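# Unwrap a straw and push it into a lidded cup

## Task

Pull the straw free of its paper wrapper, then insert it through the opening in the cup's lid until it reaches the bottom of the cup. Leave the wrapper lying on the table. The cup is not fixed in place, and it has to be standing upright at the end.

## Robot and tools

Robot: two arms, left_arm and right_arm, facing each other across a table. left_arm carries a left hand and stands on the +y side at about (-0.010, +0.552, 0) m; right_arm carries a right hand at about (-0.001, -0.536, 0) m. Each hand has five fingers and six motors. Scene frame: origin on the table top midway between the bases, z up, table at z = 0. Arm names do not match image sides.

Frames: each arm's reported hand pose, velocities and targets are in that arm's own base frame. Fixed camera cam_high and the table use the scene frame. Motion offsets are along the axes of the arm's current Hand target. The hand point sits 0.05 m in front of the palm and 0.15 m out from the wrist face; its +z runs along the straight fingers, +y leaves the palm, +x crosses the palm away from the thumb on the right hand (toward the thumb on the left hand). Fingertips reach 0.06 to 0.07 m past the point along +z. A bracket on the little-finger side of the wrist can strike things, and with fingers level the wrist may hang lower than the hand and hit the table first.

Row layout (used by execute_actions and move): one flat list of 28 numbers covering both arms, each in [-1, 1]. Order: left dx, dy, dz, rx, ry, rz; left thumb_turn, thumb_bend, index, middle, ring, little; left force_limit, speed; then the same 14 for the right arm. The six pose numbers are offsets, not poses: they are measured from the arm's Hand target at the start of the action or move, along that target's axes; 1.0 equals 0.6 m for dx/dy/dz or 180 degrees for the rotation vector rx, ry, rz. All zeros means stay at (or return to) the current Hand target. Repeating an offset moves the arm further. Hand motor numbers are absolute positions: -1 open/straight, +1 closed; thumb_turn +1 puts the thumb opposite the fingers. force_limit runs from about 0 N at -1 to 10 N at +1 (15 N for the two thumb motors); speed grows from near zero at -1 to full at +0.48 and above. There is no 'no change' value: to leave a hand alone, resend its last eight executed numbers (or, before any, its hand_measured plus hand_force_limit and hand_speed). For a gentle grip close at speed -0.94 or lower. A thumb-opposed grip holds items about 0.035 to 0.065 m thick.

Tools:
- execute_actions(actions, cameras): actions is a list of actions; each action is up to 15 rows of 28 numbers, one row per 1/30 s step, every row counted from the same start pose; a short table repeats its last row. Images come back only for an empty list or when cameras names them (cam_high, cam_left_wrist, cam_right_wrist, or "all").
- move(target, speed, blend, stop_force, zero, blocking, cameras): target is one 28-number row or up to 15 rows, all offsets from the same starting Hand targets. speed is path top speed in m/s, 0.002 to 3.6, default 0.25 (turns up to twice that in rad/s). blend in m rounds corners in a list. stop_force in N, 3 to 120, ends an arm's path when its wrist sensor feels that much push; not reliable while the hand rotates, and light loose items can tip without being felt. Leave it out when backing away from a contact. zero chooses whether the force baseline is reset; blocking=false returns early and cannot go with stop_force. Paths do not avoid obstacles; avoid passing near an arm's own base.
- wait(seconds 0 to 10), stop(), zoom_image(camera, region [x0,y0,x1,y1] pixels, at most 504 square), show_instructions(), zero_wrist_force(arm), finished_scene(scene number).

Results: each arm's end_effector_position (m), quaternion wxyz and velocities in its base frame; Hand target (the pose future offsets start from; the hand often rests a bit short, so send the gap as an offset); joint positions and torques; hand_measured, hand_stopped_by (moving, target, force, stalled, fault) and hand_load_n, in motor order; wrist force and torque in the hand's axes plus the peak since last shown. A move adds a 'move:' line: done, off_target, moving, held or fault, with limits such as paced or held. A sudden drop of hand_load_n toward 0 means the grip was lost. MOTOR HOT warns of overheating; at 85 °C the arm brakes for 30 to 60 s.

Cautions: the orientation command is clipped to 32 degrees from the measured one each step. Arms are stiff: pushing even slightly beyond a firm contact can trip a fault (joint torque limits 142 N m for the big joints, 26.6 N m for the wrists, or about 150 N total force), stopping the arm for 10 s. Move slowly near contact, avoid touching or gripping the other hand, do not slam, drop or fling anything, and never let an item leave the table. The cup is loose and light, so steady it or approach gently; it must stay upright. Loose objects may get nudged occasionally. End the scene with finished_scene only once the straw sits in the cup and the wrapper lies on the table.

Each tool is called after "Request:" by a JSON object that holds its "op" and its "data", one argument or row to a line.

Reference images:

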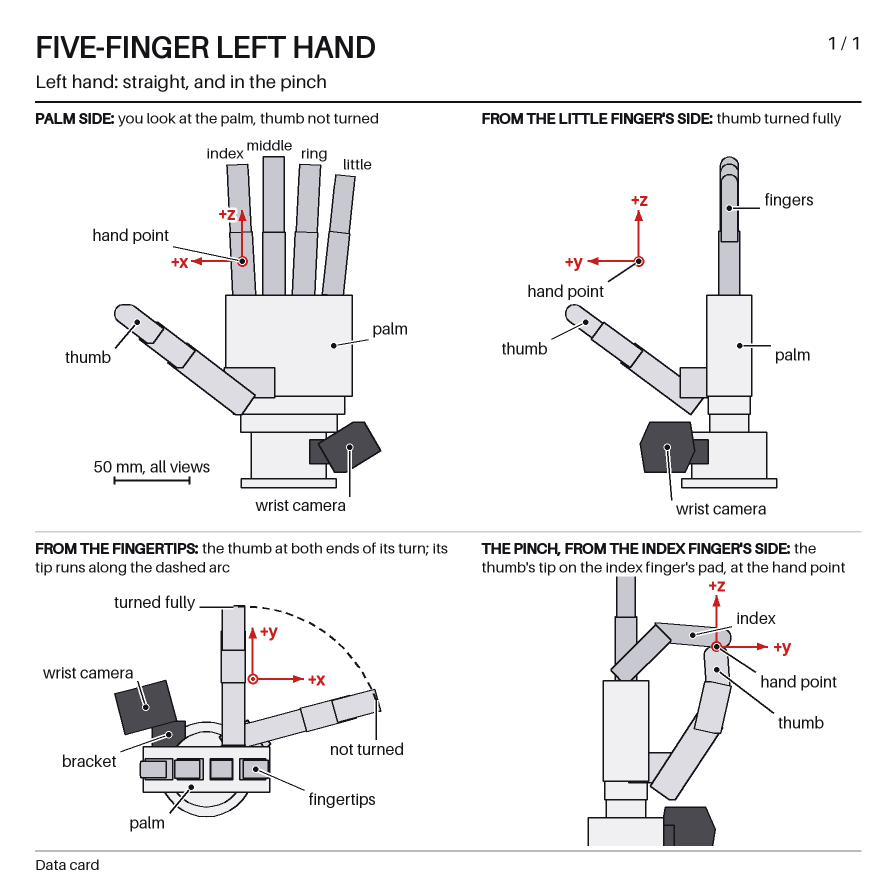

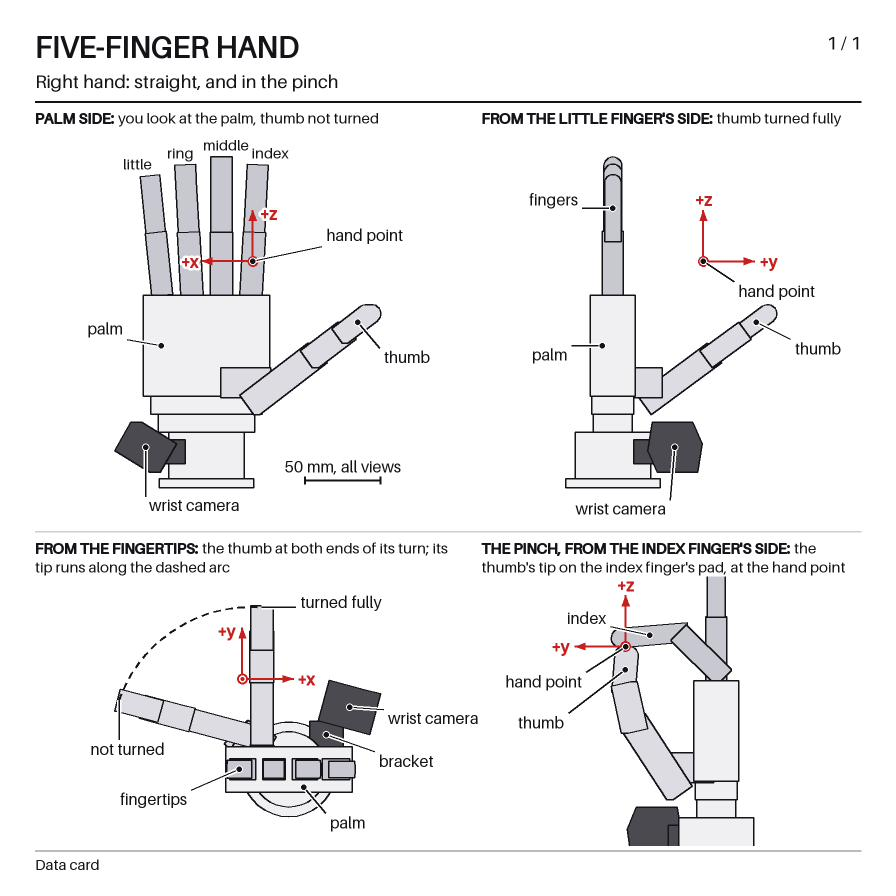

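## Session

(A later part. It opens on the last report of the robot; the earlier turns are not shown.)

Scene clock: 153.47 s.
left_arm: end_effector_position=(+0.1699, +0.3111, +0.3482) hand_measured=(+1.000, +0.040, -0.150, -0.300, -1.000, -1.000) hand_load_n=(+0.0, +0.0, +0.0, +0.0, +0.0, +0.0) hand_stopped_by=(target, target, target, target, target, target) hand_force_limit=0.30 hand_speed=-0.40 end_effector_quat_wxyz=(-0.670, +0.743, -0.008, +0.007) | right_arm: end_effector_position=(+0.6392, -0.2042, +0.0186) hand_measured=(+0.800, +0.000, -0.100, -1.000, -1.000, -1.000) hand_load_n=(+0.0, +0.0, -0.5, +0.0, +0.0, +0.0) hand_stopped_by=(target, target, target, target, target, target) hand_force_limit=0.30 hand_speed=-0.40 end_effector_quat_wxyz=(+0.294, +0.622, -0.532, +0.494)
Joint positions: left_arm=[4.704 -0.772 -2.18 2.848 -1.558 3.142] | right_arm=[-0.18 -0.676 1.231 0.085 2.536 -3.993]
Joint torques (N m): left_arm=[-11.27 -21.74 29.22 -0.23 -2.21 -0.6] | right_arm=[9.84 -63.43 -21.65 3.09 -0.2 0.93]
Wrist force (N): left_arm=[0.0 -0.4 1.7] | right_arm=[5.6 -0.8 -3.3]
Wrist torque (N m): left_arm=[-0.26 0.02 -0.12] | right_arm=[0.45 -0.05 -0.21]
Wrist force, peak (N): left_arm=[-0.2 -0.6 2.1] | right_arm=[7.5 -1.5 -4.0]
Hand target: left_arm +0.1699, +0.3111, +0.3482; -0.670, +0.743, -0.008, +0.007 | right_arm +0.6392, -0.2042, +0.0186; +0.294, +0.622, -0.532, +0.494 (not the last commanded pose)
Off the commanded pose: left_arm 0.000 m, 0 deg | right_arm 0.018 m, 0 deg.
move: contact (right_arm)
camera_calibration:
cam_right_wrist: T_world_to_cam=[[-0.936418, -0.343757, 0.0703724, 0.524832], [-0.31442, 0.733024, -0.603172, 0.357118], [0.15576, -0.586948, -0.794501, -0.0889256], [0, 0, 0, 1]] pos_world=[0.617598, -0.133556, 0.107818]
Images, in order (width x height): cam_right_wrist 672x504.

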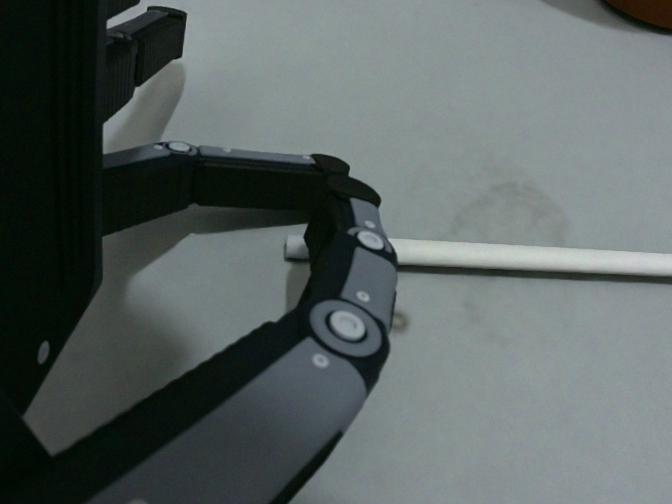

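Request:
{"op": "move", "data": {
  "target": [
    [0,0,0,0,0,0,1,0.04,-0.15,-0.3,-1,-1,0.3,-0.4,0.0133,-0.0023,0,0,0,0,0.8,0,-0.1,-1,-1,-1,0.3,-0.4],
    [0,0,0,0,0,0,1,0.04,-0.15,-0.3,-1,-1,0.3,-0.4,0.0133,-0.0023,0,0.0126,0.0711,0,0.8,0,0.03,-1,-1,-1,0.3,-0.4]
  ],
  "speed": 0.1,
  "cameras": ["cam_right_wrist"]
}}

Request:
{"op": "move", "data": {
  "target": [0,0,0,0,0,0,1,0.04,-0.15,-0.3,-1,-1,0.3,-0.4,-0.0365,0.006,0.0045,0,0,0,0.8,0,0.03,-1,-1,-1,0.3,-0.4],
  "speed": 0.008,
  "stop_force": 3,
  "cameras": ["cam_right_wrist"]
}}

Request:
{"op": "zoom_image", "data": {
  "camera": "cam_right_wrist",
  "region": [240, 100, 520, 360]
}}

Scene clock: 157.20 s.
left_arm: end_effector_position=(+0.1699, +0.3111, +0.3482) hand_measured=(+1.000, +0.040, -0.150, -0.300, -1.000, -1.000) hand_load_n=(+0.0, +0.0, +0.0, +0.0, +0.0, +0.0) hand_stopped_by=(target, target, target, target, target, target) hand_force_limit=0.30 hand_speed=-0.40 end_effector_quat_wxyz=(-0.670, +0.743, -0.008, +0.007) | right_arm: end_effector_position=(+0.6401, -0.2068, +0.0262) hand_measured=(+0.800, +0.000, +0.030, -1.000, -1.000, -1.000) hand_load_n=(+0.0, +0.0, +0.0, +0.0, +0.0, +0.0) hand_stopped_by=(target, target, target, target, target, target) hand_force_limit=0.30 hand_speed=-0.40 end_effector_quat_wxyz=(+0.339, +0.569, -0.486, +0.570)
Joint positions: left_arm=[4.704 -0.772 -2.18 2.848 -1.558 3.142] | right_arm=[-0.152 -0.715 1.4 -0.43 2.648 -4.316]
Joint torques (N m): left_arm=[-10.78 -20.74 29.53 -0.37 -2.11 -0.56] | right_arm=[-9.22 -39.3 -20.92 -2.36 -1.61 -1.19]
Wrist force (N): left_arm=[-0.1 -0.7 1.7] | right_arm=[2.5 -0.5 -1.1]
Wrist torque (N m): left_arm=[-0.30 0.04 -0.11] | right_arm=[0.29 -0.22 -0.35]
Wrist force, peak (N): left_arm=[-0.5 -0.3 2.1] | right_arm=[5.6 -1.0 -3.6]
Hand target: left_arm +0.1699, +0.3111, +0.3482; -0.670, +0.743, -0.008, +0.007 | right_arm +0.6401, -0.2068, +0.0262; +0.339, +0.569, -0.486, +0.570
Off the commanded pose: left_arm 0.000 m, 0 deg | right_arm 0.000 m, 0 deg.
move: done
camera_calibration:
cam_right_wrist: T_world_to_cam=[[-0.941297, -0.329388, 0.073913, 0.530287], [-0.264895, 0.584981, -0.766569, 0.305849], [0.209261, -0.741149, -0.637894, -0.154732], [0, 0, 0, 1]] pos_world=[0.612555, -0.118925, 0.0965572]
Images, in order (width x height): cam_right_wrist 672x504.

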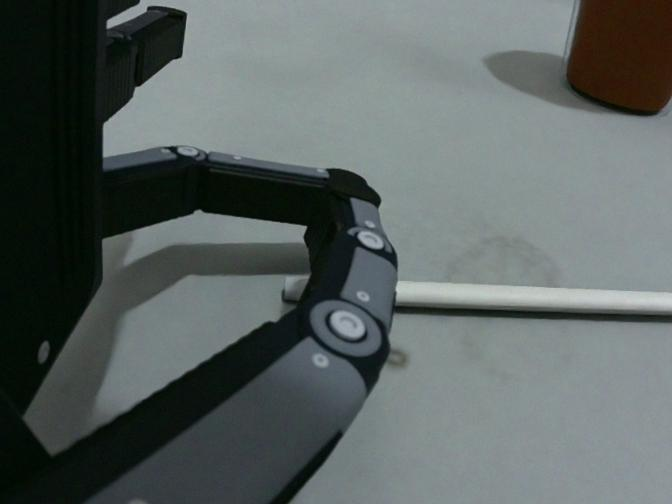

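Scene clock: 160.10 s.
left_arm: end_effector_position=(+0.1699, +0.3111, +0.3482) hand_measured=(+1.000, +0.040, -0.150, -0.300, -1.000, -1.000) hand_load_n=(+0.0, +0.0, -0.5, +0.0, +0.0, +0.0) hand_stopped_by=(target, target, target, target, target, target) hand_force_limit=0.30 hand_speed=-0.40 end_effector_quat_wxyz=(-0.670, +0.743, -0.008, +0.007) | right_arm: end_effector_position=(+0.6402, -0.2068, +0.0114) hand_measured=(+0.800, +0.000, +0.030, -1.000, -1.000, -1.000) hand_load_n=(+0.0, +0.0, -0.5, +0.0, +0.0, +0.0) hand_stopped_by=(target, target, target, target, target, target) hand_force_limit=0.30 hand_speed=-0.40 end_effector_quat_wxyz=(+0.339, +0.569, -0.486, +0.570)
Joint positions: left_arm=[4.704 -0.772 -2.18 2.848 -1.558 3.142] | right_arm=[-0.152 -0.692 1.401 -0.454 2.648 -4.316]
Joint torques (N m): left_arm=[-10.57 -21.68 29.05 -0.34 -1.94 -0.67] | right_arm=[2.37 -61.92 -9.79 2.18 0.89 1.19]
Wrist force (N): left_arm=[-0.4 -0.6 1.7] | right_arm=[4.9 -0.4 -1.5]
Wrist torque (N m): left_arm=[-0.28 0.07 -0.13] | right_arm=[0.35 -0.16 -0.34]
Wrist force, peak (N): left_arm=[-0.3 -0.9 2.0] | right_arm=[8.1 -1.5 -1.8]
Hand target: left_arm +0.1699, +0.3111, +0.3482; -0.670, +0.743, -0.008, +0.007 | right_arm +0.6402, -0.2068, +0.0114; +0.339, +0.569, -0.486, +0.570 (not the last commanded pose)
Off the commanded pose: left_arm 0.000 m, 0 deg | right_arm 0.008 m, 0 deg.
move: contact (right_arm)
camera_calibration:
cam_right_wrist: T_world_to_cam=[[-0.941342, -0.329263, 0.0739014, 0.531485], [-0.264812, 0.585031, -0.766559, 0.294543], [0.209165, -0.741164, -0.637907, -0.164209], [0, 0, 0, 1]] pos_world=[0.612655, -0.119024, 0.0817572]
Images, in order (width x height): cam_right_wrist 672x504.

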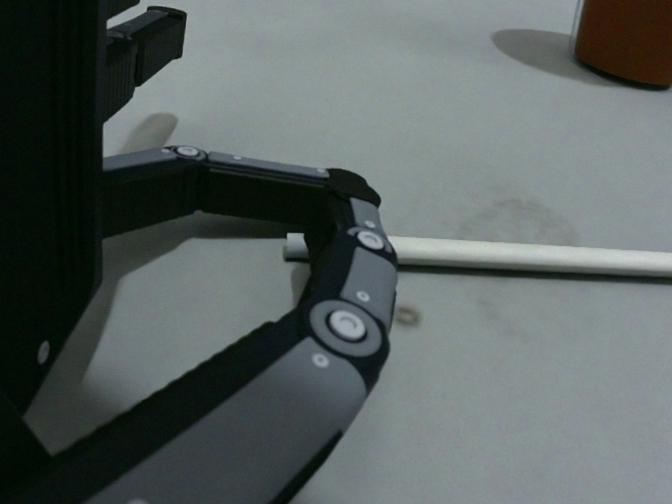

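Scaled by 1.800 from the camera's 672x504 image, which has a finer 960x720 frame.

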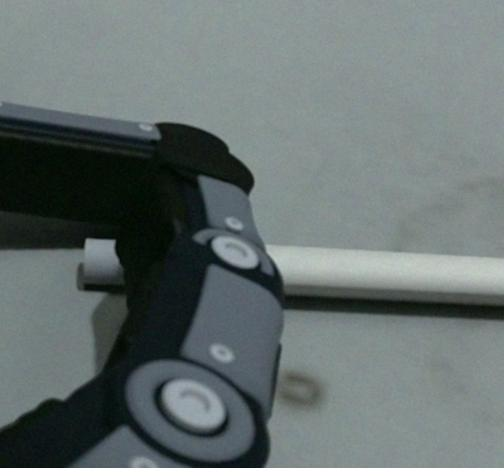

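Request:
{"op": "move", "data": {
  "target": [0,0,0,0,0,0,1,0.04,-0.15,-0.3,-1,-1,0.3,-0.4,0.001,0,0,0,0,0,0.8,0,0.7,-1,-1,-1,0.7,-0.83],
  "cameras": ["cam_right_wrist"]
}}

Request:
{"op": "zoom_image", "data": {
  "camera": "cam_right_wrist",
  "region": [240, 100, 520, 360]
}}

Scene clock: 161.13 s.
left_arm: end_effector_position=(+0.1699, +0.3111, +0.3482) hand_measured=(+1.000, +0.040, -0.150, -0.300, -1.000, -1.000) hand_load_n=(+0.0, +0.0, +0.0, +0.0, +0.0, +0.0) hand_stopped_by=(target, target, target, target, target, target) hand_force_limit=0.30 hand_speed=-0.40 end_effector_quat_wxyz=(-0.670, +0.743, -0.008, +0.007) | right_arm: end_effector_position=(+0.6402, -0.2069, +0.0120) hand_measured=(+0.800, +0.000, +0.246, -1.000, -1.000, -1.000) hand_load_n=(+0.0, +1.0, +13.5, +0.0, +0.0, +0.0) hand_stopped_by=(target, target, force, target, target, target) hand_force_limit=0.70 hand_speed=-0.83 end_effector_quat_wxyz=(+0.339, +0.569, -0.486, +0.570)
Joint positions: left_arm=[4.704 -0.772 -2.18 2.848 -1.558 3.142] | right_arm=[-0.152 -0.693 1.401 -0.453 2.648 -4.316]
Joint torques (N m): left_arm=[-9.84 -21.68 29.03 -0.25 -1.97 -0.53] | right_arm=[-11.35 -62.2 -6.73 2 -1.88 -1.13]
Wrist force (N): left_arm=[-0.3 -0.6 1.6] | right_arm=[2.3 -0.3 -1.1]
Wrist torque (N m): left_arm=[-0.28 0.05 -0.13] | right_arm=[0.32 -0.20 -0.35]
Wrist force, peak (N): left_arm=[-0.3 -0.5 2.2] | right_arm=[5.4 -0.5 -1.5]
Hand target: left_arm +0.1699, +0.3111, +0.3482; -0.670, +0.743, -0.008, +0.007 | right_arm +0.6402, -0.2069, +0.0120; +0.339, +0.569, -0.486, +0.570
Off the commanded pose: left_arm 0.000 m, 0 deg | right_arm 0.000 m, 0 deg.
move: done
camera_calibration:
cam_right_wrist: T_world_to_cam=[[-0.941322, -0.329333, 0.073841, 0.531331], [-0.264806, 0.585011, -0.766576, 0.294972], [0.209261, -0.741149, -0.637894, -0.163864], [0, 0, 0, 1]] pos_world=[0.612555, -0.119025, 0.0823569]
Images, in order (width x height): cam_right_wrist 672x504.

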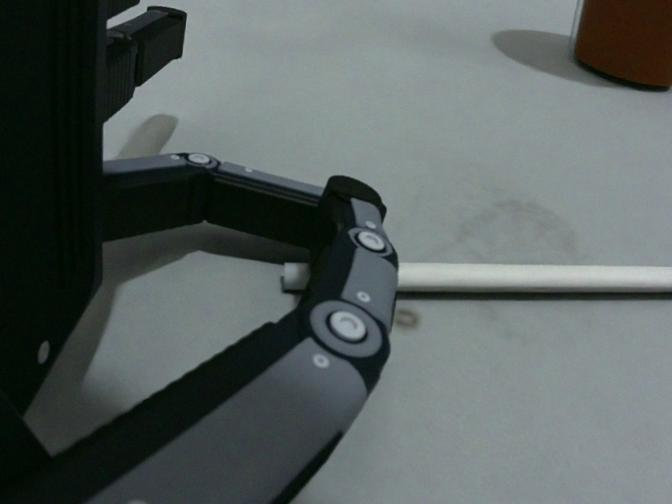

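Scaled by 1.800 from the camera's 672x504 image, which has a finer 960x720 frame.

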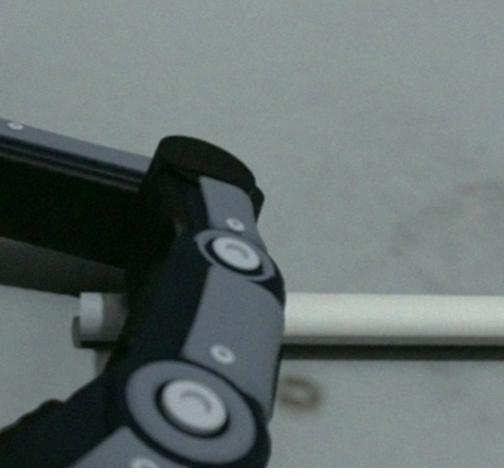

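Request:
{"op": "move", "data": {
  "target": [
    [0,0,0,0,0,0,1,0.04,-0.15,-0.3,-1,-1,0.3,-0.4,0.013,-0.0023,-0.0017,0,0,0,0.8,0,0.7,-1,-1,-1,0.7,-0.83],
    [0,0,0,0,0,0,1,0.04,-0.15,-0.3,-1,-1,0.3,-0.4,0.0107,-0.0018,-0.0215,0.0039,0.0219,0,0.68,0,0.03,-1,-1,-1,0.3,-0.4]
  ],
  "speed": 0.1
}}

Request:
{"op": "move", "data": {
  "target": [0,0,0,0,0,0,1,0.04,-0.15,-0.3,-1,-1,0.3,-0.4,-0.03,0.005,0.0014,0,0,0,0.68,0,0.03,-1,-1,-1,0.3,-0.4],
  "speed": 0.008,
  "stop_force": 3,
  "cameras": ["cam_right_wrist"]
}}

Request:
{"op": "zoom_image", "data": {
  "camera": "cam_right_wrist",
  "region": [240, 100, 520, 360]
}}

Scene clock: 163.57 s.
left_arm: end_effector_position=(+0.1699, +0.3111, +0.3482) hand_measured=(+1.000, +0.040, -0.150, -0.300, -1.000, -1.000) hand_load_n=(+0.0, +0.5, +0.0, +0.0, +0.0, +0.0) hand_stopped_by=(target, target, target, target, target, target) hand_force_limit=0.30 hand_speed=-0.40 end_effector_quat_wxyz=(-0.670, +0.743, -0.008, +0.007) | right_arm: end_effector_position=(+0.6363, -0.1955, +0.0200) hand_measured=(+0.680, +0.000, +0.030, -1.000, -1.000, -1.000) hand_load_n=(+0.0, +0.0, +0.0, +0.0, -0.5, +0.0) hand_stopped_by=(target, target, target, target, target, target) hand_force_limit=0.30 hand_speed=-0.40 end_effector_quat_wxyz=(+0.352, +0.551, -0.470, +0.593)
Joint positions: left_arm=[4.704 -0.772 -2.18 2.848 -1.558 3.142] | right_arm=[-0.127 -0.714 1.47 -0.642 2.683 -4.441]
Joint torques (N m): left_arm=[-9.66 -20.58 28.82 -0.27 -1.87 -0.63] | right_arm=[-10.55 -38.28 -12.72 -0.94 -0.8 0.41]
Wrist force (N): left_arm=[0.0 -0.5 1.6] | right_arm=[2.6 -0.1 -0.8]
Wrist torque (N m): left_arm=[-0.26 0.02 -0.11] | right_arm=[0.33 -0.27 -0.33]
Wrist force, peak (N): left_arm=[-0.2 -0.8 1.8] | right_arm=[2.7 -0.3 -1.3]
Hand target: left_arm +0.1699, +0.3111, +0.3482; -0.670, +0.743, -0.008, +0.007 | right_arm +0.6363, -0.1955, +0.0200; +0.352, +0.551, -0.470, +0.593
Off the commanded pose: left_arm 0.000 m, 0 deg | right_arm 0.000 m, 0 deg.
move: done

Scene clock: 165.87 s.
left_arm: end_effector_position=(+0.1699, +0.3111, +0.3482) hand_measured=(+1.000, +0.040, -0.150, -0.300, -1.000, -1.000) hand_load_n=(+0.0, +0.0, +0.0, +0.0, +0.0, +0.0) hand_stopped_by=(target, target, target, target, target, target) hand_force_limit=0.30 hand_speed=-0.40 end_effector_quat_wxyz=(-0.670, +0.743, -0.008, +0.007) | right_arm: end_effector_position=(+0.6363, -0.1955, +0.0099) hand_measured=(+0.680, +0.000, +0.030, -1.000, -1.000, -1.000) hand_load_n=(+0.0, +0.0, -0.5, +0.0, +0.0, +0.0) hand_stopped_by=(target, target, target, target, target, target) hand_force_limit=0.30 hand_speed=-0.40 end_effector_quat_wxyz=(+0.352, +0.551, -0.470, +0.593)
Joint positions: left_arm=[4.704 -0.772 -2.18 2.848 -1.558 3.142] | right_arm=[-0.127 -0.698 1.47 -0.659 2.683 -4.441]
Joint torques (N m): left_arm=[-9.68 -20.92 28.35 -0.31 -1.89 -0.62] | right_arm=[3.93 -61.19 -7.07 1.98 2.41 1.22]
Wrist force (N): left_arm=[-0.2 -0.2 1.4] | right_arm=[5.2 -0.9 -1.2]
Wrist torque (N m): left_arm=[-0.22 0.04 -0.14] | right_arm=[0.29 -0.21 -0.34]
Wrist force, peak (N): left_arm=[-0.2 -0.8 2.0] | right_arm=[9.3 -1.6 -1.2]
Hand target: left_arm +0.1699, +0.3111, +0.3482; -0.670, +0.743, -0.008, +0.007 | right_arm +0.6363, -0.1955, +0.0099; +0.352, +0.551, -0.470, +0.593 (not the last commanded pose)
Off the commanded pose: left_arm 0.000 m, 0 deg | right_arm 0.008 m, 0 deg.
move: contact (right_arm)
camera_calibration:
cam_right_wrist: T_world_to_cam=[[-0.94287, -0.32478, 0.0742556, 0.533476], [-0.247254, 0.532762, -0.809339, 0.264732], [0.223297, -0.781462, -0.582628, -0.173401], [0, 0, 0, 1]] pos_world=[0.607174, -0.103283, 0.073616]
Images, in order (width x height): cam_right_wrist 672x504.

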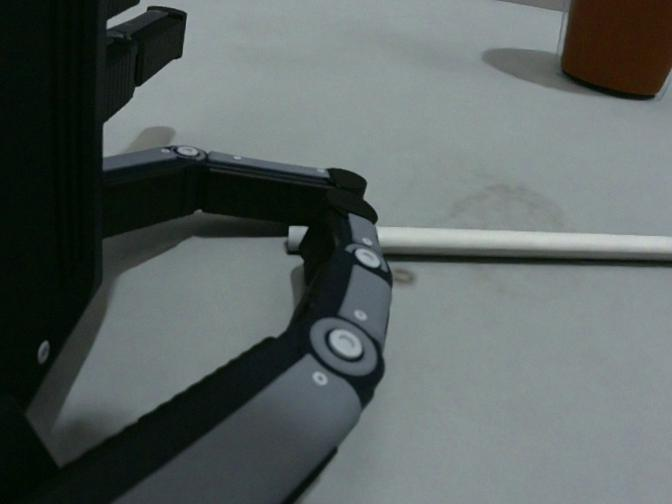

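Scaled by 1.800 from the camera's 672x504 image, which has a finer 960x720 frame.

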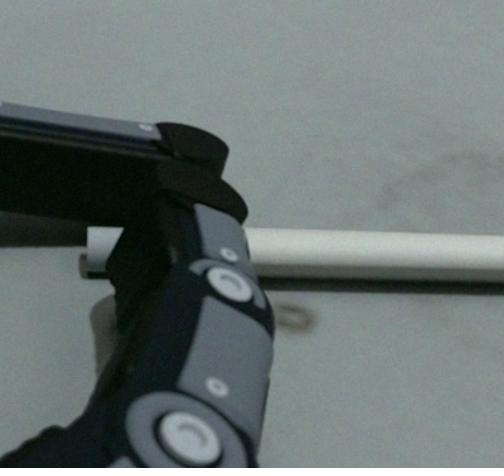

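Request:
{"op": "move", "data": {
  "target": [0,0,0,0,0,0,1,0.04,-0.15,-0.3,-1,-1,0.3,-0.4,0.0005,0,0,0,0,0,0.68,0,0.7,-1,-1,-1,0.7,-0.83],
  "cameras": ["cam_right_wrist"]
}}

Request:
{"op": "zoom_image", "data": {
  "camera": "cam_right_wrist",
  "region": [240, 100, 520, 360]
}}

Scene clock: 166.70 s.
left_arm: end_effector_position=(+0.1699, +0.3111, +0.3482) hand_measured=(+1.000, +0.040, -0.150, -0.300, -1.000, -1.000) hand_load_n=(+0.0, +0.0, +0.0, +0.0, +0.0, +0.0) hand_stopped_by=(target, target, target, target, target, target) hand_force_limit=0.30 hand_speed=-0.40 end_effector_quat_wxyz=(-0.670, +0.743, -0.008, +0.007) | right_arm: end_effector_position=(+0.6362, -0.1955, +0.0102) hand_measured=(+0.680, +0.000, +0.232, -1.000, -1.000, -1.000) hand_load_n=(-3.5, -0.5, +9.0, +0.0, +0.0, +0.0) hand_stopped_by=(target, target, force, target, target, target) hand_force_limit=0.70 hand_speed=-0.83 end_effector_quat_wxyz=(+0.352, +0.551, -0.470, +0.593)
Joint positions: left_arm=[4.704 -0.772 -2.18 2.848 -1.558 3.142] | right_arm=[-0.127 -0.698 1.47 -0.659 2.683 -4.441]
Joint torques (N m): left_arm=[-10.24 -20.92 29.41 -0.32 -1.89 -0.66] | right_arm=[-7.58 -58.11 -5.32 1.92 -0.36 0.46]
Wrist force (N): left_arm=[0.1 -0.3 1.7] | right_arm=[6.9 -1.0 0.0]
Wrist torque (N m): left_arm=[-0.23 0.00 -0.11] | right_arm=[0.28 -0.28 -0.34]
Wrist force, peak (N): left_arm=[-0.3 -1.0 1.9] | right_arm=[7.0 -0.9 0.1]
Hand target: left_arm +0.1699, +0.3111, +0.3482; -0.670, +0.743, -0.008, +0.007 | right_arm +0.6362, -0.1955, +0.0102; +0.352, +0.551, -0.470, +0.593
Off the commanded pose: left_arm 0.000 m, 0 deg | right_arm 0.000 m, 0 deg.
move: done
camera_calibration:
cam_right_wrist: T_world_to_cam=[[-0.94287, -0.32478, 0.0742556, 0.533359], [-0.247254, 0.532762, -0.809339, 0.26495], [0.223297, -0.781462, -0.582628, -0.173204], [0, 0, 0, 1]] pos_world=[0.607074, -0.103283, 0.073916]
Images, in order (width x height): cam_right_wrist 672x504.

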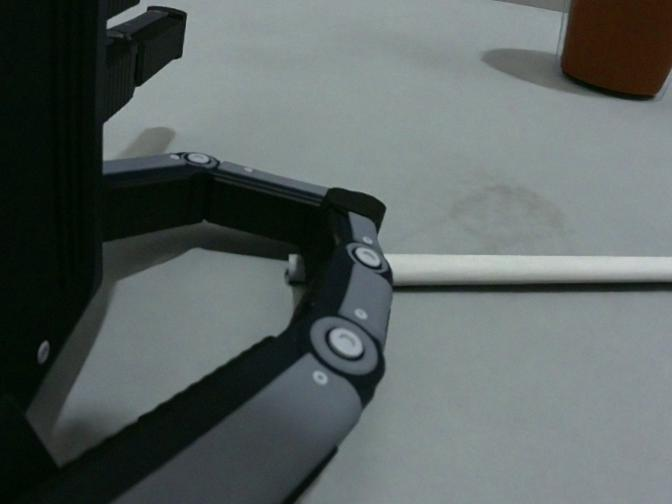

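Scaled by 1.800 from the camera's 672x504 image, which has a finer 960x720 frame.

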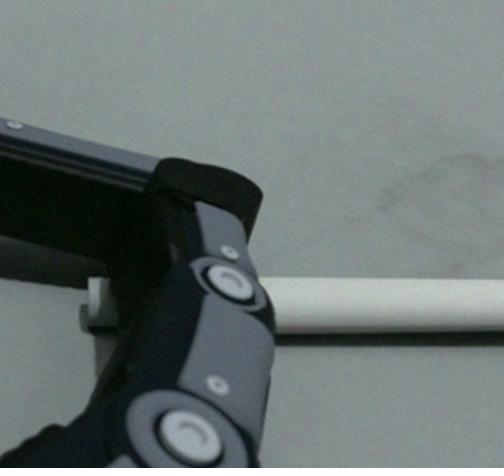

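Request:
{"op": "move", "data": {
  "target": [
    [0,0,0,0,0,0,1,0.04,-0.15,-0.3,-1,-1,0.3,-0.4,0.016,-0.0027,-0.001,0,0,0,0.68,0,0.7,-1,-1,-1,0.7,-0.83],
    [0,0,0,0,0,0,1,0.04,-0.15,-0.3,-1,-1,0.3,-0.4,0.0145,-0.0023,-0.0135,0,0,0,0.61,0,0.03,-1,-1,-1,0.3,-0.4]
  ],
  "speed": 0.1,
  "cameras": ["cam_right_wrist"]
}}

Request:
{"op": "zoom_image", "data": {
  "camera": "cam_right_wrist",
  "region": [240, 100, 520, 360]
}}

Scene clock: 168.57 s.
left_arm: end_effector_position=(+0.1699, +0.3111, +0.3482) hand_measured=(+1.000, +0.040, -0.150, -0.300, -1.000, -1.000) hand_load_n=(+0.0, +0.0, +0.0, -0.5, +0.0, +0.0) hand_stopped_by=(target, target, target, target, target, target) hand_force_limit=0.30 hand_speed=-0.40 end_effector_quat_wxyz=(-0.670, +0.743, -0.008, +0.007) | right_arm: end_effector_position=(+0.6337, -0.1883, +0.0194) hand_measured=(+0.610, +0.000, +0.030, -1.000, -1.000, -1.000) hand_load_n=(+0.0, +0.0, +0.5, +0.0, +0.0, +0.0) hand_stopped_by=(target, target, target, target, target, target) hand_force_limit=0.30 hand_speed=-0.40 end_effector_quat_wxyz=(+0.352, +0.551, -0.470, +0.593)
Joint positions: left_arm=[4.704 -0.772 -2.18 2.848 -1.558 3.142] | right_arm=[-0.116 -0.716 1.476 -0.644 2.695 -4.438]
Joint torques (N m): left_arm=[-10.1 -20.52 28.47 -0.15 -1.81 -0.58] | right_arm=[-10.99 -38.49 -21.61 1.68 -0.83 -1.01]
Wrist force (N): left_arm=[-0.3 -0.6 1.4] | right_arm=[2.8 -0.1 -0.8]
Wrist torque (N m): left_arm=[-0.28 0.05 -0.12] | right_arm=[0.34 -0.31 -0.32]
Wrist force, peak (N): left_arm=[-0.5 -0.6 1.9] | right_arm=[6.9 -1.0 -0.2]
Hand target: left_arm +0.1699, +0.3111, +0.3482; -0.670, +0.743, -0.008, +0.007 | right_arm +0.6337, -0.1883, +0.0194; +0.352, +0.551, -0.470, +0.593
Off the commanded pose: left_arm 0.000 m, 0 deg | right_arm 0.000 m, 0 deg.
move: done
camera_calibration:
cam_right_wrist: T_world_to_cam=[[-0.942849, -0.324854, 0.0742004, 0.532642], [-0.247248, 0.532742, -0.809354, 0.267938], [0.223392, -0.781445, -0.582615, -0.161717], [0, 0, 0, 1]] pos_world=[0.604575, -0.0960834, 0.0831158]
Images, in order (width x height): cam_right_wrist 672x504.

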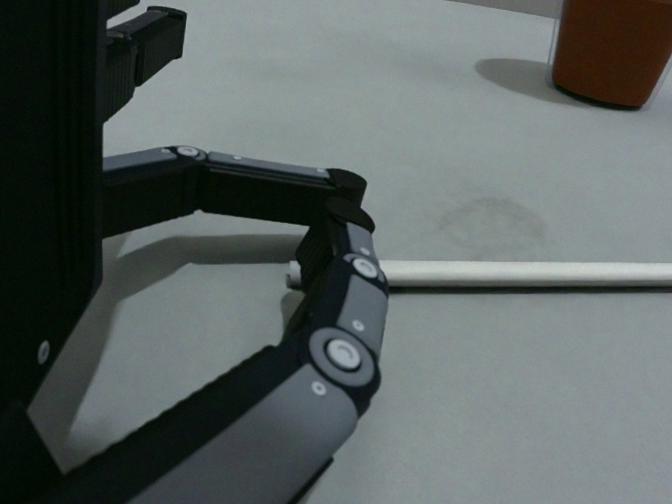

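Scaled by 1.800 from the camera's 672x504 image, which has a finer 960x720 frame.

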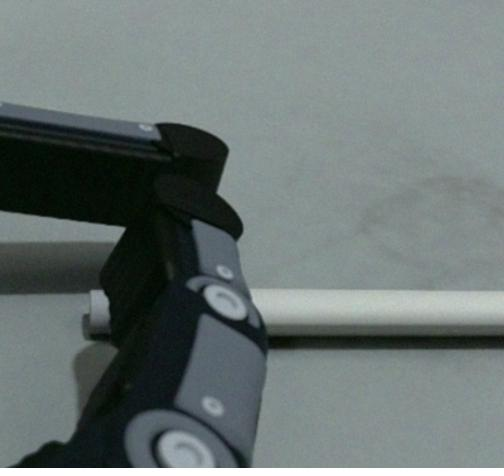

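Request:
{"op": "move", "data": {
  "target": [0,0,0,0,0,0,1,0.04,-0.15,-0.3,-1,-1,0.3,-0.4,-0.025,0.0042,-0.0035,0,0,0,0.61,0,0.03,-1,-1,-1,0.3,-0.4],
  "speed": 0.008,
  "stop_force": 3,
  "cameras": ["cam_right_wrist"]
}}

Request:
{"op": "move", "data": {
  "target": [0,0,0,0,0,0,1,0.04,-0.15,-0.3,-1,-1,0.3,-0.4,0.0005,0,0,0,0,0,0.61,0,0.7,-1,-1,-1,0.7,-0.83],
  "cameras": ["cam_right_wrist"]
}}

Request:
{"op": "zoom_image", "data": {
  "camera": "cam_right_wrist",
  "region": [240, 100, 520, 360]
}}

Scene clock: 171.13 s.
left_arm: end_effector_position=(+0.1699, +0.3111, +0.3482) hand_measured=(+1.000, +0.040, -0.150, -0.300, -1.000, -1.000) hand_load_n=(+0.0, +0.0, +0.0, +0.0, +0.0, +0.0) hand_stopped_by=(target, target, target, target, target, target) hand_force_limit=0.30 hand_speed=-0.40 end_effector_quat_wxyz=(-0.670, +0.743, -0.008, +0.007) | right_arm: end_effector_position=(+0.6331, -0.1866, +0.0098) hand_measured=(+0.610, +0.000, +0.030, -1.000, -1.000, -1.000) hand_load_n=(+0.0, +0.0, +0.5, +0.0, +0.0, +0.0) hand_stopped_by=(target, target, target, target, target, target) hand_force_limit=0.30 hand_speed=-0.40 end_effector_quat_wxyz=(+0.352, +0.551, -0.470, +0.593)
Joint positions: left_arm=[4.704 -0.772 -2.18 2.848 -1.558 3.142] | right_arm=[-0.113 -0.701 1.477 -0.659 2.697 -4.437]
Joint torques (N m): left_arm=[-9.65 -20.68 28.61 -0.34 -1.77 -0.54] | right_arm=[-6.78 -60.79 -11.54 2.17 -1.89 0.34]
Wrist force (N): left_arm=[-0.2 -0.4 1.6] | right_arm=[5.0 -0.3 -0.2]
Wrist torque (N m): left_arm=[-0.27 0.04 -0.12] | right_arm=[0.30 -0.22 -0.35]
Wrist force, peak (N): left_arm=[0.0 -0.7 1.9] | right_arm=[9.0 -0.7 -0.4]
Hand target: left_arm +0.1699, +0.3111, +0.3482; -0.670, +0.743, -0.008, +0.007 | right_arm +0.6331, -0.1866, +0.0099; +0.352, +0.551, -0.470, +0.593 (not the last commanded pose)
Off the commanded pose: left_arm 0.000 m, 0 deg | right_arm 0.006 m, 0 deg.
move: contact (right_arm)
camera_calibration:
cam_right_wrist: T_world_to_cam=[[-0.94287, -0.32478, 0.0742556, 0.533349], [-0.247254, 0.532762, -0.809339, 0.259199], [0.223297, -0.781462, -0.582628, -0.165732], [0, 0, 0, 1]] pos_world=[0.603974, -0.0943831, 0.073616]
Images, in order (width x height): cam_right_wrist 672x504.

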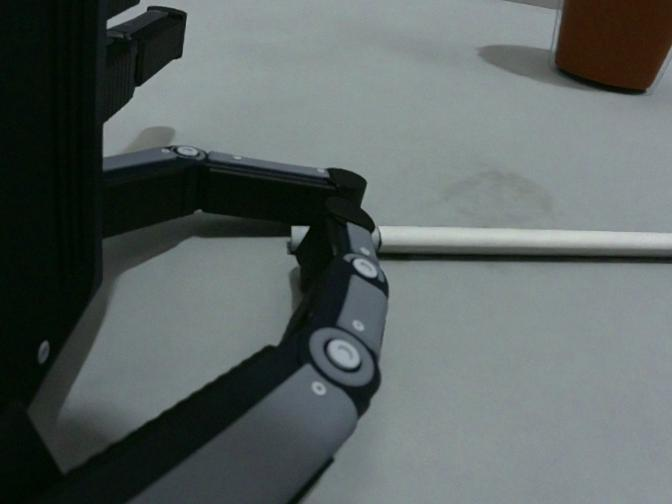

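Scene clock: 171.83 s.
left_arm: end_effector_position=(+0.1699, +0.3111, +0.3482) hand_measured=(+1.000, +0.040, -0.150, -0.300, -1.000, -1.000) hand_load_n=(+0.0, +0.0, +0.0, +0.0, +0.0, +0.0) hand_stopped_by=(target, target, target, target, target, target) hand_force_limit=0.30 hand_speed=-0.40 end_effector_quat_wxyz=(-0.670, +0.743, -0.008, +0.007) | right_arm: end_effector_position=(+0.6331, -0.1866, +0.0102) hand_measured=(+0.610, +0.000, +0.168, -1.000, -1.000, -1.000) hand_load_n=(-5.0, -1.5, +8.5, +0.0, +0.0, +0.0) hand_stopped_by=(target, target, force, target, target, target) hand_force_limit=0.70 hand_speed=-0.83 end_effector_quat_wxyz=(+0.352, +0.551, -0.470, +0.593)
Joint positions: left_arm=[4.704 -0.772 -2.18 2.848 -1.558 3.142] | right_arm=[-0.113 -0.702 1.477 -0.659 2.697 -4.437]
Joint torques (N m): left_arm=[-9.13 -20.29 28.76 -0.18 -1.76 -0.64] | right_arm=[-7.29 -56.51 -3.9 2.29 -1.82 -0.93]
Wrist force (N): left_arm=[-0.6 -0.6 1.6] | right_arm=[8.8 -2.2 0.1]
Wrist torque (N m): left_arm=[-0.29 0.10 -0.13] | right_arm=[0.28 -0.24 -0.33]
Wrist force, peak (N): left_arm=[-0.4 -0.4 2.1] | right_arm=[9.9 -1.9 0.9]
Hand target: left_arm +0.1699, +0.3111, +0.3482; -0.670, +0.743, -0.008, +0.007 | right_arm +0.6331, -0.1866, +0.0102; +0.352, +0.551, -0.470, +0.593
Off the commanded pose: left_arm 0.000 m, 0 deg | right_arm 0.000 m, 0 deg.
move: done
camera_calibration:
cam_right_wrist: T_world_to_cam=[[-0.942893, -0.32473, 0.0741795, 0.533352], [-0.247165, 0.532792, -0.809347, 0.259391], [0.223297, -0.781462, -0.582628, -0.165557], [0, 0, 0, 1]] pos_world=[0.603974, -0.0943829, 0.0739157]
Images, in order (width x height): cam_right_wrist 672x504.

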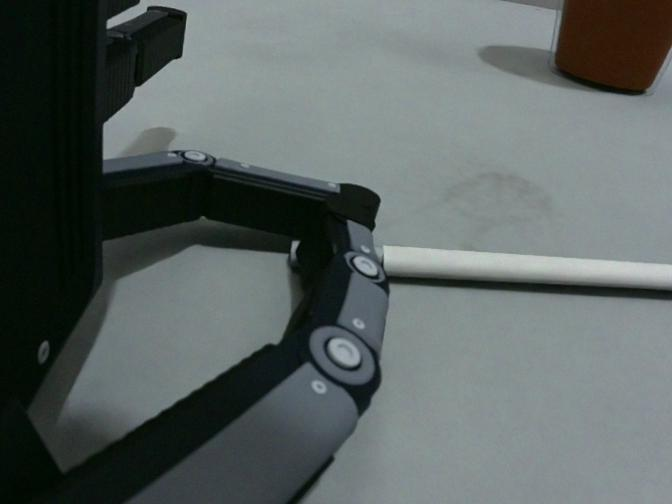

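Scaled by 1.800 from the camera's 672x504 image, which has a finer 960x720 frame.

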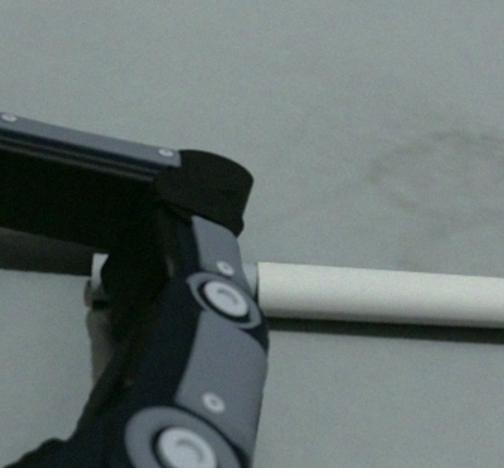

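Request:
{"op": "move", "data": {
  "target": [0,0,0,0,0,0,1,0.04,-0.15,-0.3,-1,-1,0.3,-0.4,0.0325,-0.0055,-0.0015,0,0,0,0.61,0,0.7,-1,-1,-1,0.7,-0.83],
  "speed": 0.02,
  "cameras": ["cam_right_wrist","cam_high"]
}}

Request:
{"op": "zoom_image", "data": {
  "camera": "cam_right_wrist",
  "region": [240, 100, 520, 360]
}}

Scene clock: 173.27 s.
left_arm: end_effector_position=(+0.1699, +0.3111, +0.3482) hand_measured=(+1.000, +0.040, -0.150, -0.300, -1.000, -1.000) hand_load_n=(+0.0, +0.0, +0.0, +0.0, -0.5, +0.0) hand_stopped_by=(target, target, target, target, target, target) hand_force_limit=0.30 hand_speed=-0.40 end_effector_quat_wxyz=(-0.670, +0.743, -0.008, +0.007) | right_arm: end_effector_position=(+0.6331, -0.1867, +0.0302) hand_measured=(+0.610, +0.000, +0.168, -1.000, -1.000, -1.000) hand_load_n=(+0.0, +0.0, +0.0, +0.0, +0.0, +0.0) hand_stopped_by=(target, target, force, target, target, target) hand_force_limit=0.70 hand_speed=-0.83 end_effector_quat_wxyz=(+0.352, +0.551, -0.470, +0.593)
Joint positions: left_arm=[4.704 -0.772 -2.18 2.848 -1.558 3.142] | right_arm=[-0.113 -0.734 1.476 -0.625 2.697 -4.437]
Joint torques (N m): left_arm=[-9.36 -20.04 28.58 -0.28 -1.73 -0.61] | right_arm=[-11.76 -38.39 -20.1 -2.42 -1.81 -0.02]
Wrist force (N): left_arm=[-0.1 -0.5 1.7] | right_arm=[2.6 -0.3 -0.8]
Wrist torque (N m): left_arm=[-0.29 0.03 -0.11] | right_arm=[0.31 -0.28 -0.34]
Wrist force, peak (N): left_arm=[-0.2 -0.9 1.9] | right_arm=[9.5 -2.1 0.2]
Hand target: left_arm +0.1699, +0.3111, +0.3482; -0.670, +0.743, -0.008, +0.007 | right_arm +0.6331, -0.1867, +0.0300; +0.352, +0.551, -0.470, +0.593
Off the commanded pose: left_arm 0.000 m, 0 deg | right_arm 0.000 m, 0 deg.
move: done
camera_calibration:
cam_right_wrist: T_world_to_cam=[[-0.942847, -0.324831, 0.0743318, 0.531783], [-0.247343, 0.532731, -0.809332, 0.275733], [0.223297, -0.781462, -0.582629, -0.153983], [0, 0, 0, 1]] pos_world=[0.603974, -0.0944834, 0.0939163]
Images, in order (width x height): cam_high 672x504, cam_right_wrist 672x504.

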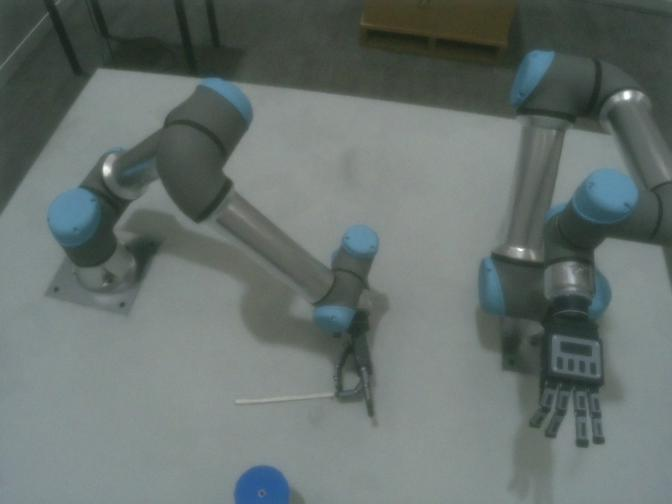

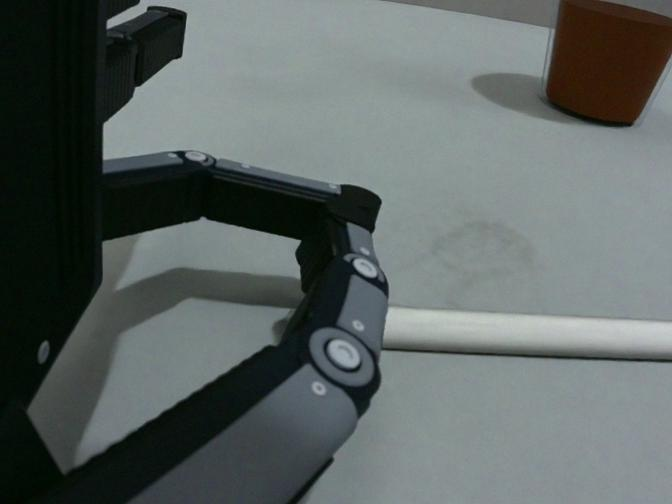

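Scaled by 1.800 from the camera's 672x504 image, which has a finer 960x720 frame.

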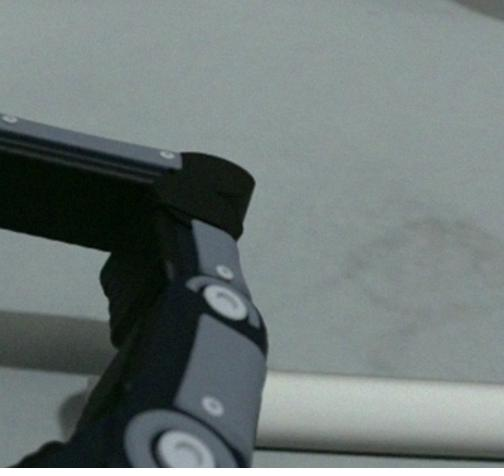

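Request:
{"op": "move", "data": {
  "target": [
    [0,0,0,0,0,0,1,0.04,-0.15,-0.3,-1,-1,0.3,-0.4,0,0,0,0,0,0,0.45,0,0.03,-1,-1,-1,0.3,-0.4],
    [0,0,0,0,0,0,1,0.04,-0.15,-0.3,-1,-1,0.3,-0.4,0,0,-0.0183,0,0,0,0.45,0,0.03,-1,-1,-1,0.3,-0.4],
    [0,0,0,0,0,0,1,0.04,-0.15,-0.3,-1,-1,0.3,-0.4,-0.0455,0.0077,-0.0163,0,0,0,0.45,0,0.03,-1,-1,-1,0.3,-0.4]
  ],
  "speed": [0.05,0.05,0.01],
  "stop_force": 3,
  "cameras": ["cam_right_wrist"]
}}

Request:
{"op": "zoom_image", "data": {
  "camera": "cam_right_wrist",
  "region": [240, 100, 520, 360]
}}

Scene clock: 176.83 s.
left_arm: end_effector_position=(+0.1699, +0.3111, +0.3482) hand_measured=(+1.000, +0.040, -0.150, -0.300, -1.000, -1.000) hand_load_n=(+0.0, +0.0, +0.0, +0.0, +0.0, +0.0) hand_stopped_by=(target, target, target, target, target, target) hand_force_limit=0.30 hand_speed=-0.40 end_effector_quat_wxyz=(-0.670, +0.743, -0.008, +0.007) | right_arm: end_effector_position=(+0.6295, -0.1762, +0.0121) hand_measured=(+0.450, +0.000, +0.030, -1.000, -1.000, -1.000) hand_load_n=(-3.0, -1.0, +0.0, +0.0, +0.0, +0.0) hand_stopped_by=(target, target, target, target, target, target) hand_force_limit=0.30 hand_speed=-0.40 end_effector_quat_wxyz=(+0.352, +0.551, -0.470, +0.593)
Joint positions: left_arm=[4.704 -0.772 -2.18 2.848 -1.558 3.142] | right_arm=[-0.096 -0.708 1.484 -0.656 2.714 -4.432]
Joint torques (N m): left_arm=[-9.08 -20.41 28.57 -0.24 -1.69 -0.62] | right_arm=[1.14 -60.69 -6.15 2.07 2.03 -0.15]
Wrist force (N): left_arm=[-0.5 -0.9 1.6] | right_arm=[6.2 -1.1 -1.9]
Wrist torque (N m): left_arm=[-0.32 0.08 -0.12] | right_arm=[0.26 -0.35 -0.36]
Wrist force, peak (N): left_arm=[-0.2 -0.7 1.9] | right_arm=[8.4 -2.6 -3.0]
Hand target: left_arm +0.1699, +0.3111, +0.3482; -0.670, +0.743, -0.008, +0.007 | right_arm +0.6295, -0.1762, +0.0121; +0.352, +0.551, -0.470, +0.593 (not the last commanded pose)
Off the commanded pose: left_arm 0.000 m, 0 deg | right_arm 0.009 m, 0 deg.
move: contact (right_arm); path passed 2 of 3 targets
camera_calibration:
cam_right_wrist: T_world_to_cam=[[-0.942878, -0.324763, 0.0742297, 0.533177], [-0.247224, 0.532772, -0.809342, 0.254532], [0.223297, -0.781462, -0.582628, -0.155519], [0, 0, 0, 1]] pos_world=[0.600374, -0.0839831, 0.0758159]
Images, in order (width x height): cam_right_wrist 672x504.

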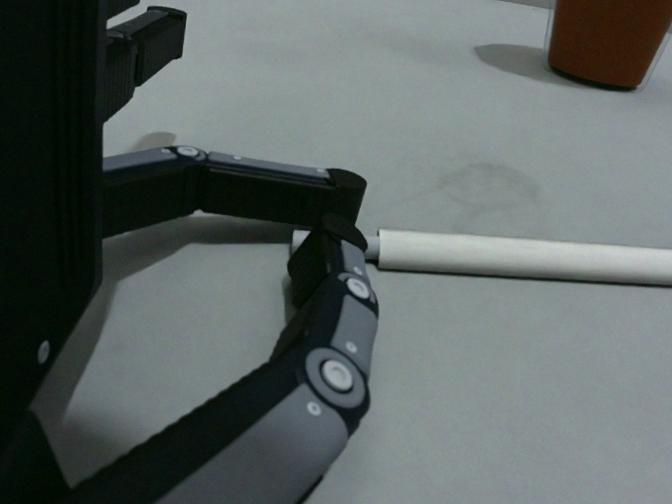

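Scaled by 1.800 from the camera's 672x504 image, which has a finer 960x720 frame.

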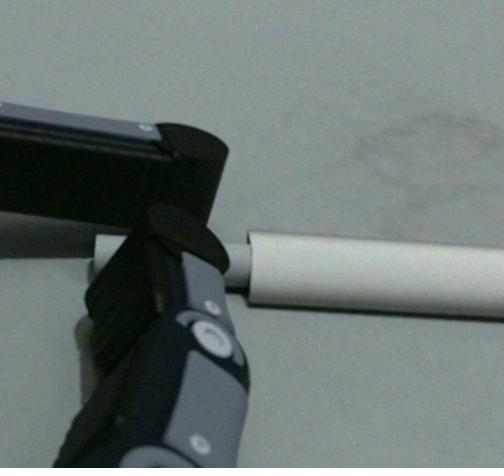

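Request:
{"op": "move", "data": {
  "target": [
    [0,0,0,0,0,0,1,0.04,-0.15,-0.3,-1,-1,0.3,-0.4,0,0,0,0,0,0,0.53,0,0.03,-1,-1,-1,0.3,-0.4],
    [0,0,0,0,0,0,1,0.04,-0.15,-0.3,-1,-1,0.3,-0.4,-0.012,0.002,0.0005,0,0,0,0.53,0,0.03,-1,-1,-1,0.3,-0.4]
  ],
  "speed": 0.008,
  "stop_force": 3
}}

Request:
{"op": "move", "data": {
  "target": [0,0,0,0,0,0,1,0.04,-0.15,-0.3,-1,-1,0.3,-0.4,0,0,0,0,0,0,0.53,0,0.7,-1,-1,-1,0.7,-0.83],
  "cameras": ["cam_right_wrist"]
}}

Request:
{"op": "zoom_image", "data": {
  "camera": "cam_right_wrist",
  "region": [240, 100, 520, 360]
}}

Scene clock: 178.43 s.
left_arm: end_effector_position=(+0.1699, +0.3111, +0.3482) hand_measured=(+1.000, +0.040, -0.150, -0.300, -1.000, -1.000) hand_load_n=(+0.0, +0.0, +0.0, +0.0, +0.0, +0.0) hand_stopped_by=(target, target, target, target, target, target) hand_force_limit=0.30 hand_speed=-0.40 end_effector_quat_wxyz=(-0.670, +0.743, -0.008, +0.007) | right_arm: end_effector_position=(+0.6295, -0.1762, +0.0097) hand_measured=(+0.530, +0.000, +0.030, -1.000, -1.000, -1.000) hand_load_n=(-2.5, -0.5, -0.5, +0.0, -0.5, +0.0) hand_stopped_by=(target, target, target, target, target, target) hand_force_limit=0.30 hand_speed=-0.40 end_effector_quat_wxyz=(+0.352, +0.551, -0.470, +0.593)
Joint positions: left_arm=[4.704 -0.772 -2.18 2.848 -1.558 3.142] | right_arm=[-0.096 -0.704 1.484 -0.66 2.714 -4.432]
Joint torques (N m): left_arm=[-9.19 -19.82 28.44 -0.23 -1.59 -0.5] | right_arm=[1.21 -58.31 -7.57 2.15 1.98 -0.32]
Wrist force (N): left_arm=[-0.2 -0.6 1.8] | right_arm=[10.2 -1.3 -2.2]
Wrist torque (N m): left_arm=[-0.28 0.05 -0.12] | right_arm=[0.29 -0.29 -0.35]
Wrist force, peak (N): left_arm=[-0.2 -0.3 2.1] | right_arm=[14.3 -3.3 -3.3]
Hand target: left_arm +0.1699, +0.3111, +0.3482; -0.670, +0.743, -0.008, +0.007 | right_arm +0.6295, -0.1762, +0.0097; +0.352, +0.551, -0.470, +0.593 (not the last commanded pose)
Off the commanded pose: left_arm 0.000 m, 0 deg | right_arm 0.005 m, 0 deg.
move: contact (right_arm); path passed 1 of 2 targets

Scene clock: 178.93 s.
left_arm: end_effector_position=(+0.1699, +0.3111, +0.3482) hand_measured=(+1.000, +0.040, -0.150, -0.300, -1.000, -1.000) hand_load_n=(-0.5, +0.0, +0.0, +0.0, -0.5, +0.0) hand_stopped_by=(target, target, target, target, target, target) hand_force_limit=0.30 hand_speed=-0.40 end_effector_quat_wxyz=(-0.670, +0.743, -0.008, +0.007) | right_arm: end_effector_position=(+0.6295, -0.1762, +0.0097) hand_measured=(+0.530, +0.000, +0.136, -1.000, -1.000, -1.000) hand_load_n=(-3.0, +0.5, +9.0, +0.0, +0.0, -0.5) hand_stopped_by=(target, target, force, target, target, target) hand_force_limit=0.70 hand_speed=-0.83 end_effector_quat_wxyz=(+0.352, +0.551, -0.470, +0.593)
Joint positions: left_arm=[4.704 -0.772 -2.18 2.848 -1.558 3.142] | right_arm=[-0.096 -0.704 1.484 -0.66 2.714 -4.432]
Joint torques (N m): left_arm=[-8.9 -19.99 28.76 -0.3 -1.48 -0.68] | right_arm=[1.02 -58.05 -6.92 1.99 1.5 -0.3]
Wrist force (N): left_arm=[-0.3 -0.5 1.7] | right_arm=[6.0 -2.6 -0.4]
Wrist torque (N m): left_arm=[-0.28 0.06 -0.12] | right_arm=[0.22 -0.34 -0.33]
Wrist force, peak (N): left_arm=[-0.4 -0.8 1.7] | right_arm=[9.8 -2.2 -0.6]
Hand target: left_arm +0.1699, +0.3111, +0.3482; -0.670, +0.743, -0.008, +0.007 | right_arm +0.6295, -0.1762, +0.0097; +0.352, +0.551, -0.470, +0.593
Off the commanded pose: left_arm 0.000 m, 0 deg | right_arm 0.000 m, 0 deg.
move: done
camera_calibration:
cam_right_wrist: T_world_to_cam=[[-0.942901, -0.324713, 0.0741536, 0.533372], [-0.247135, 0.532802, -0.809349, 0.252619], [0.223297, -0.781462, -0.582628, -0.156859], [0, 0, 0, 1]] pos_world=[0.600375, -0.0839828, 0.0735156]
Images, in order (width x height): cam_right_wrist 672x504.

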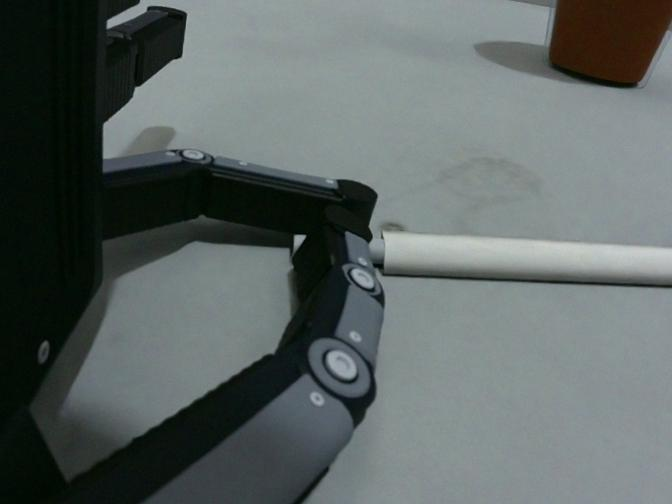

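Scaled by 1.800 from the camera's 672x504 image, which has a finer 960x720 frame.

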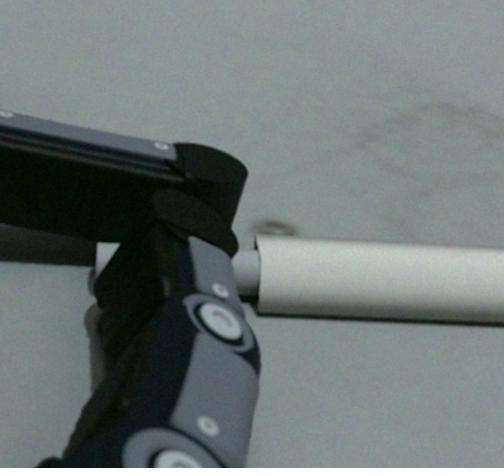

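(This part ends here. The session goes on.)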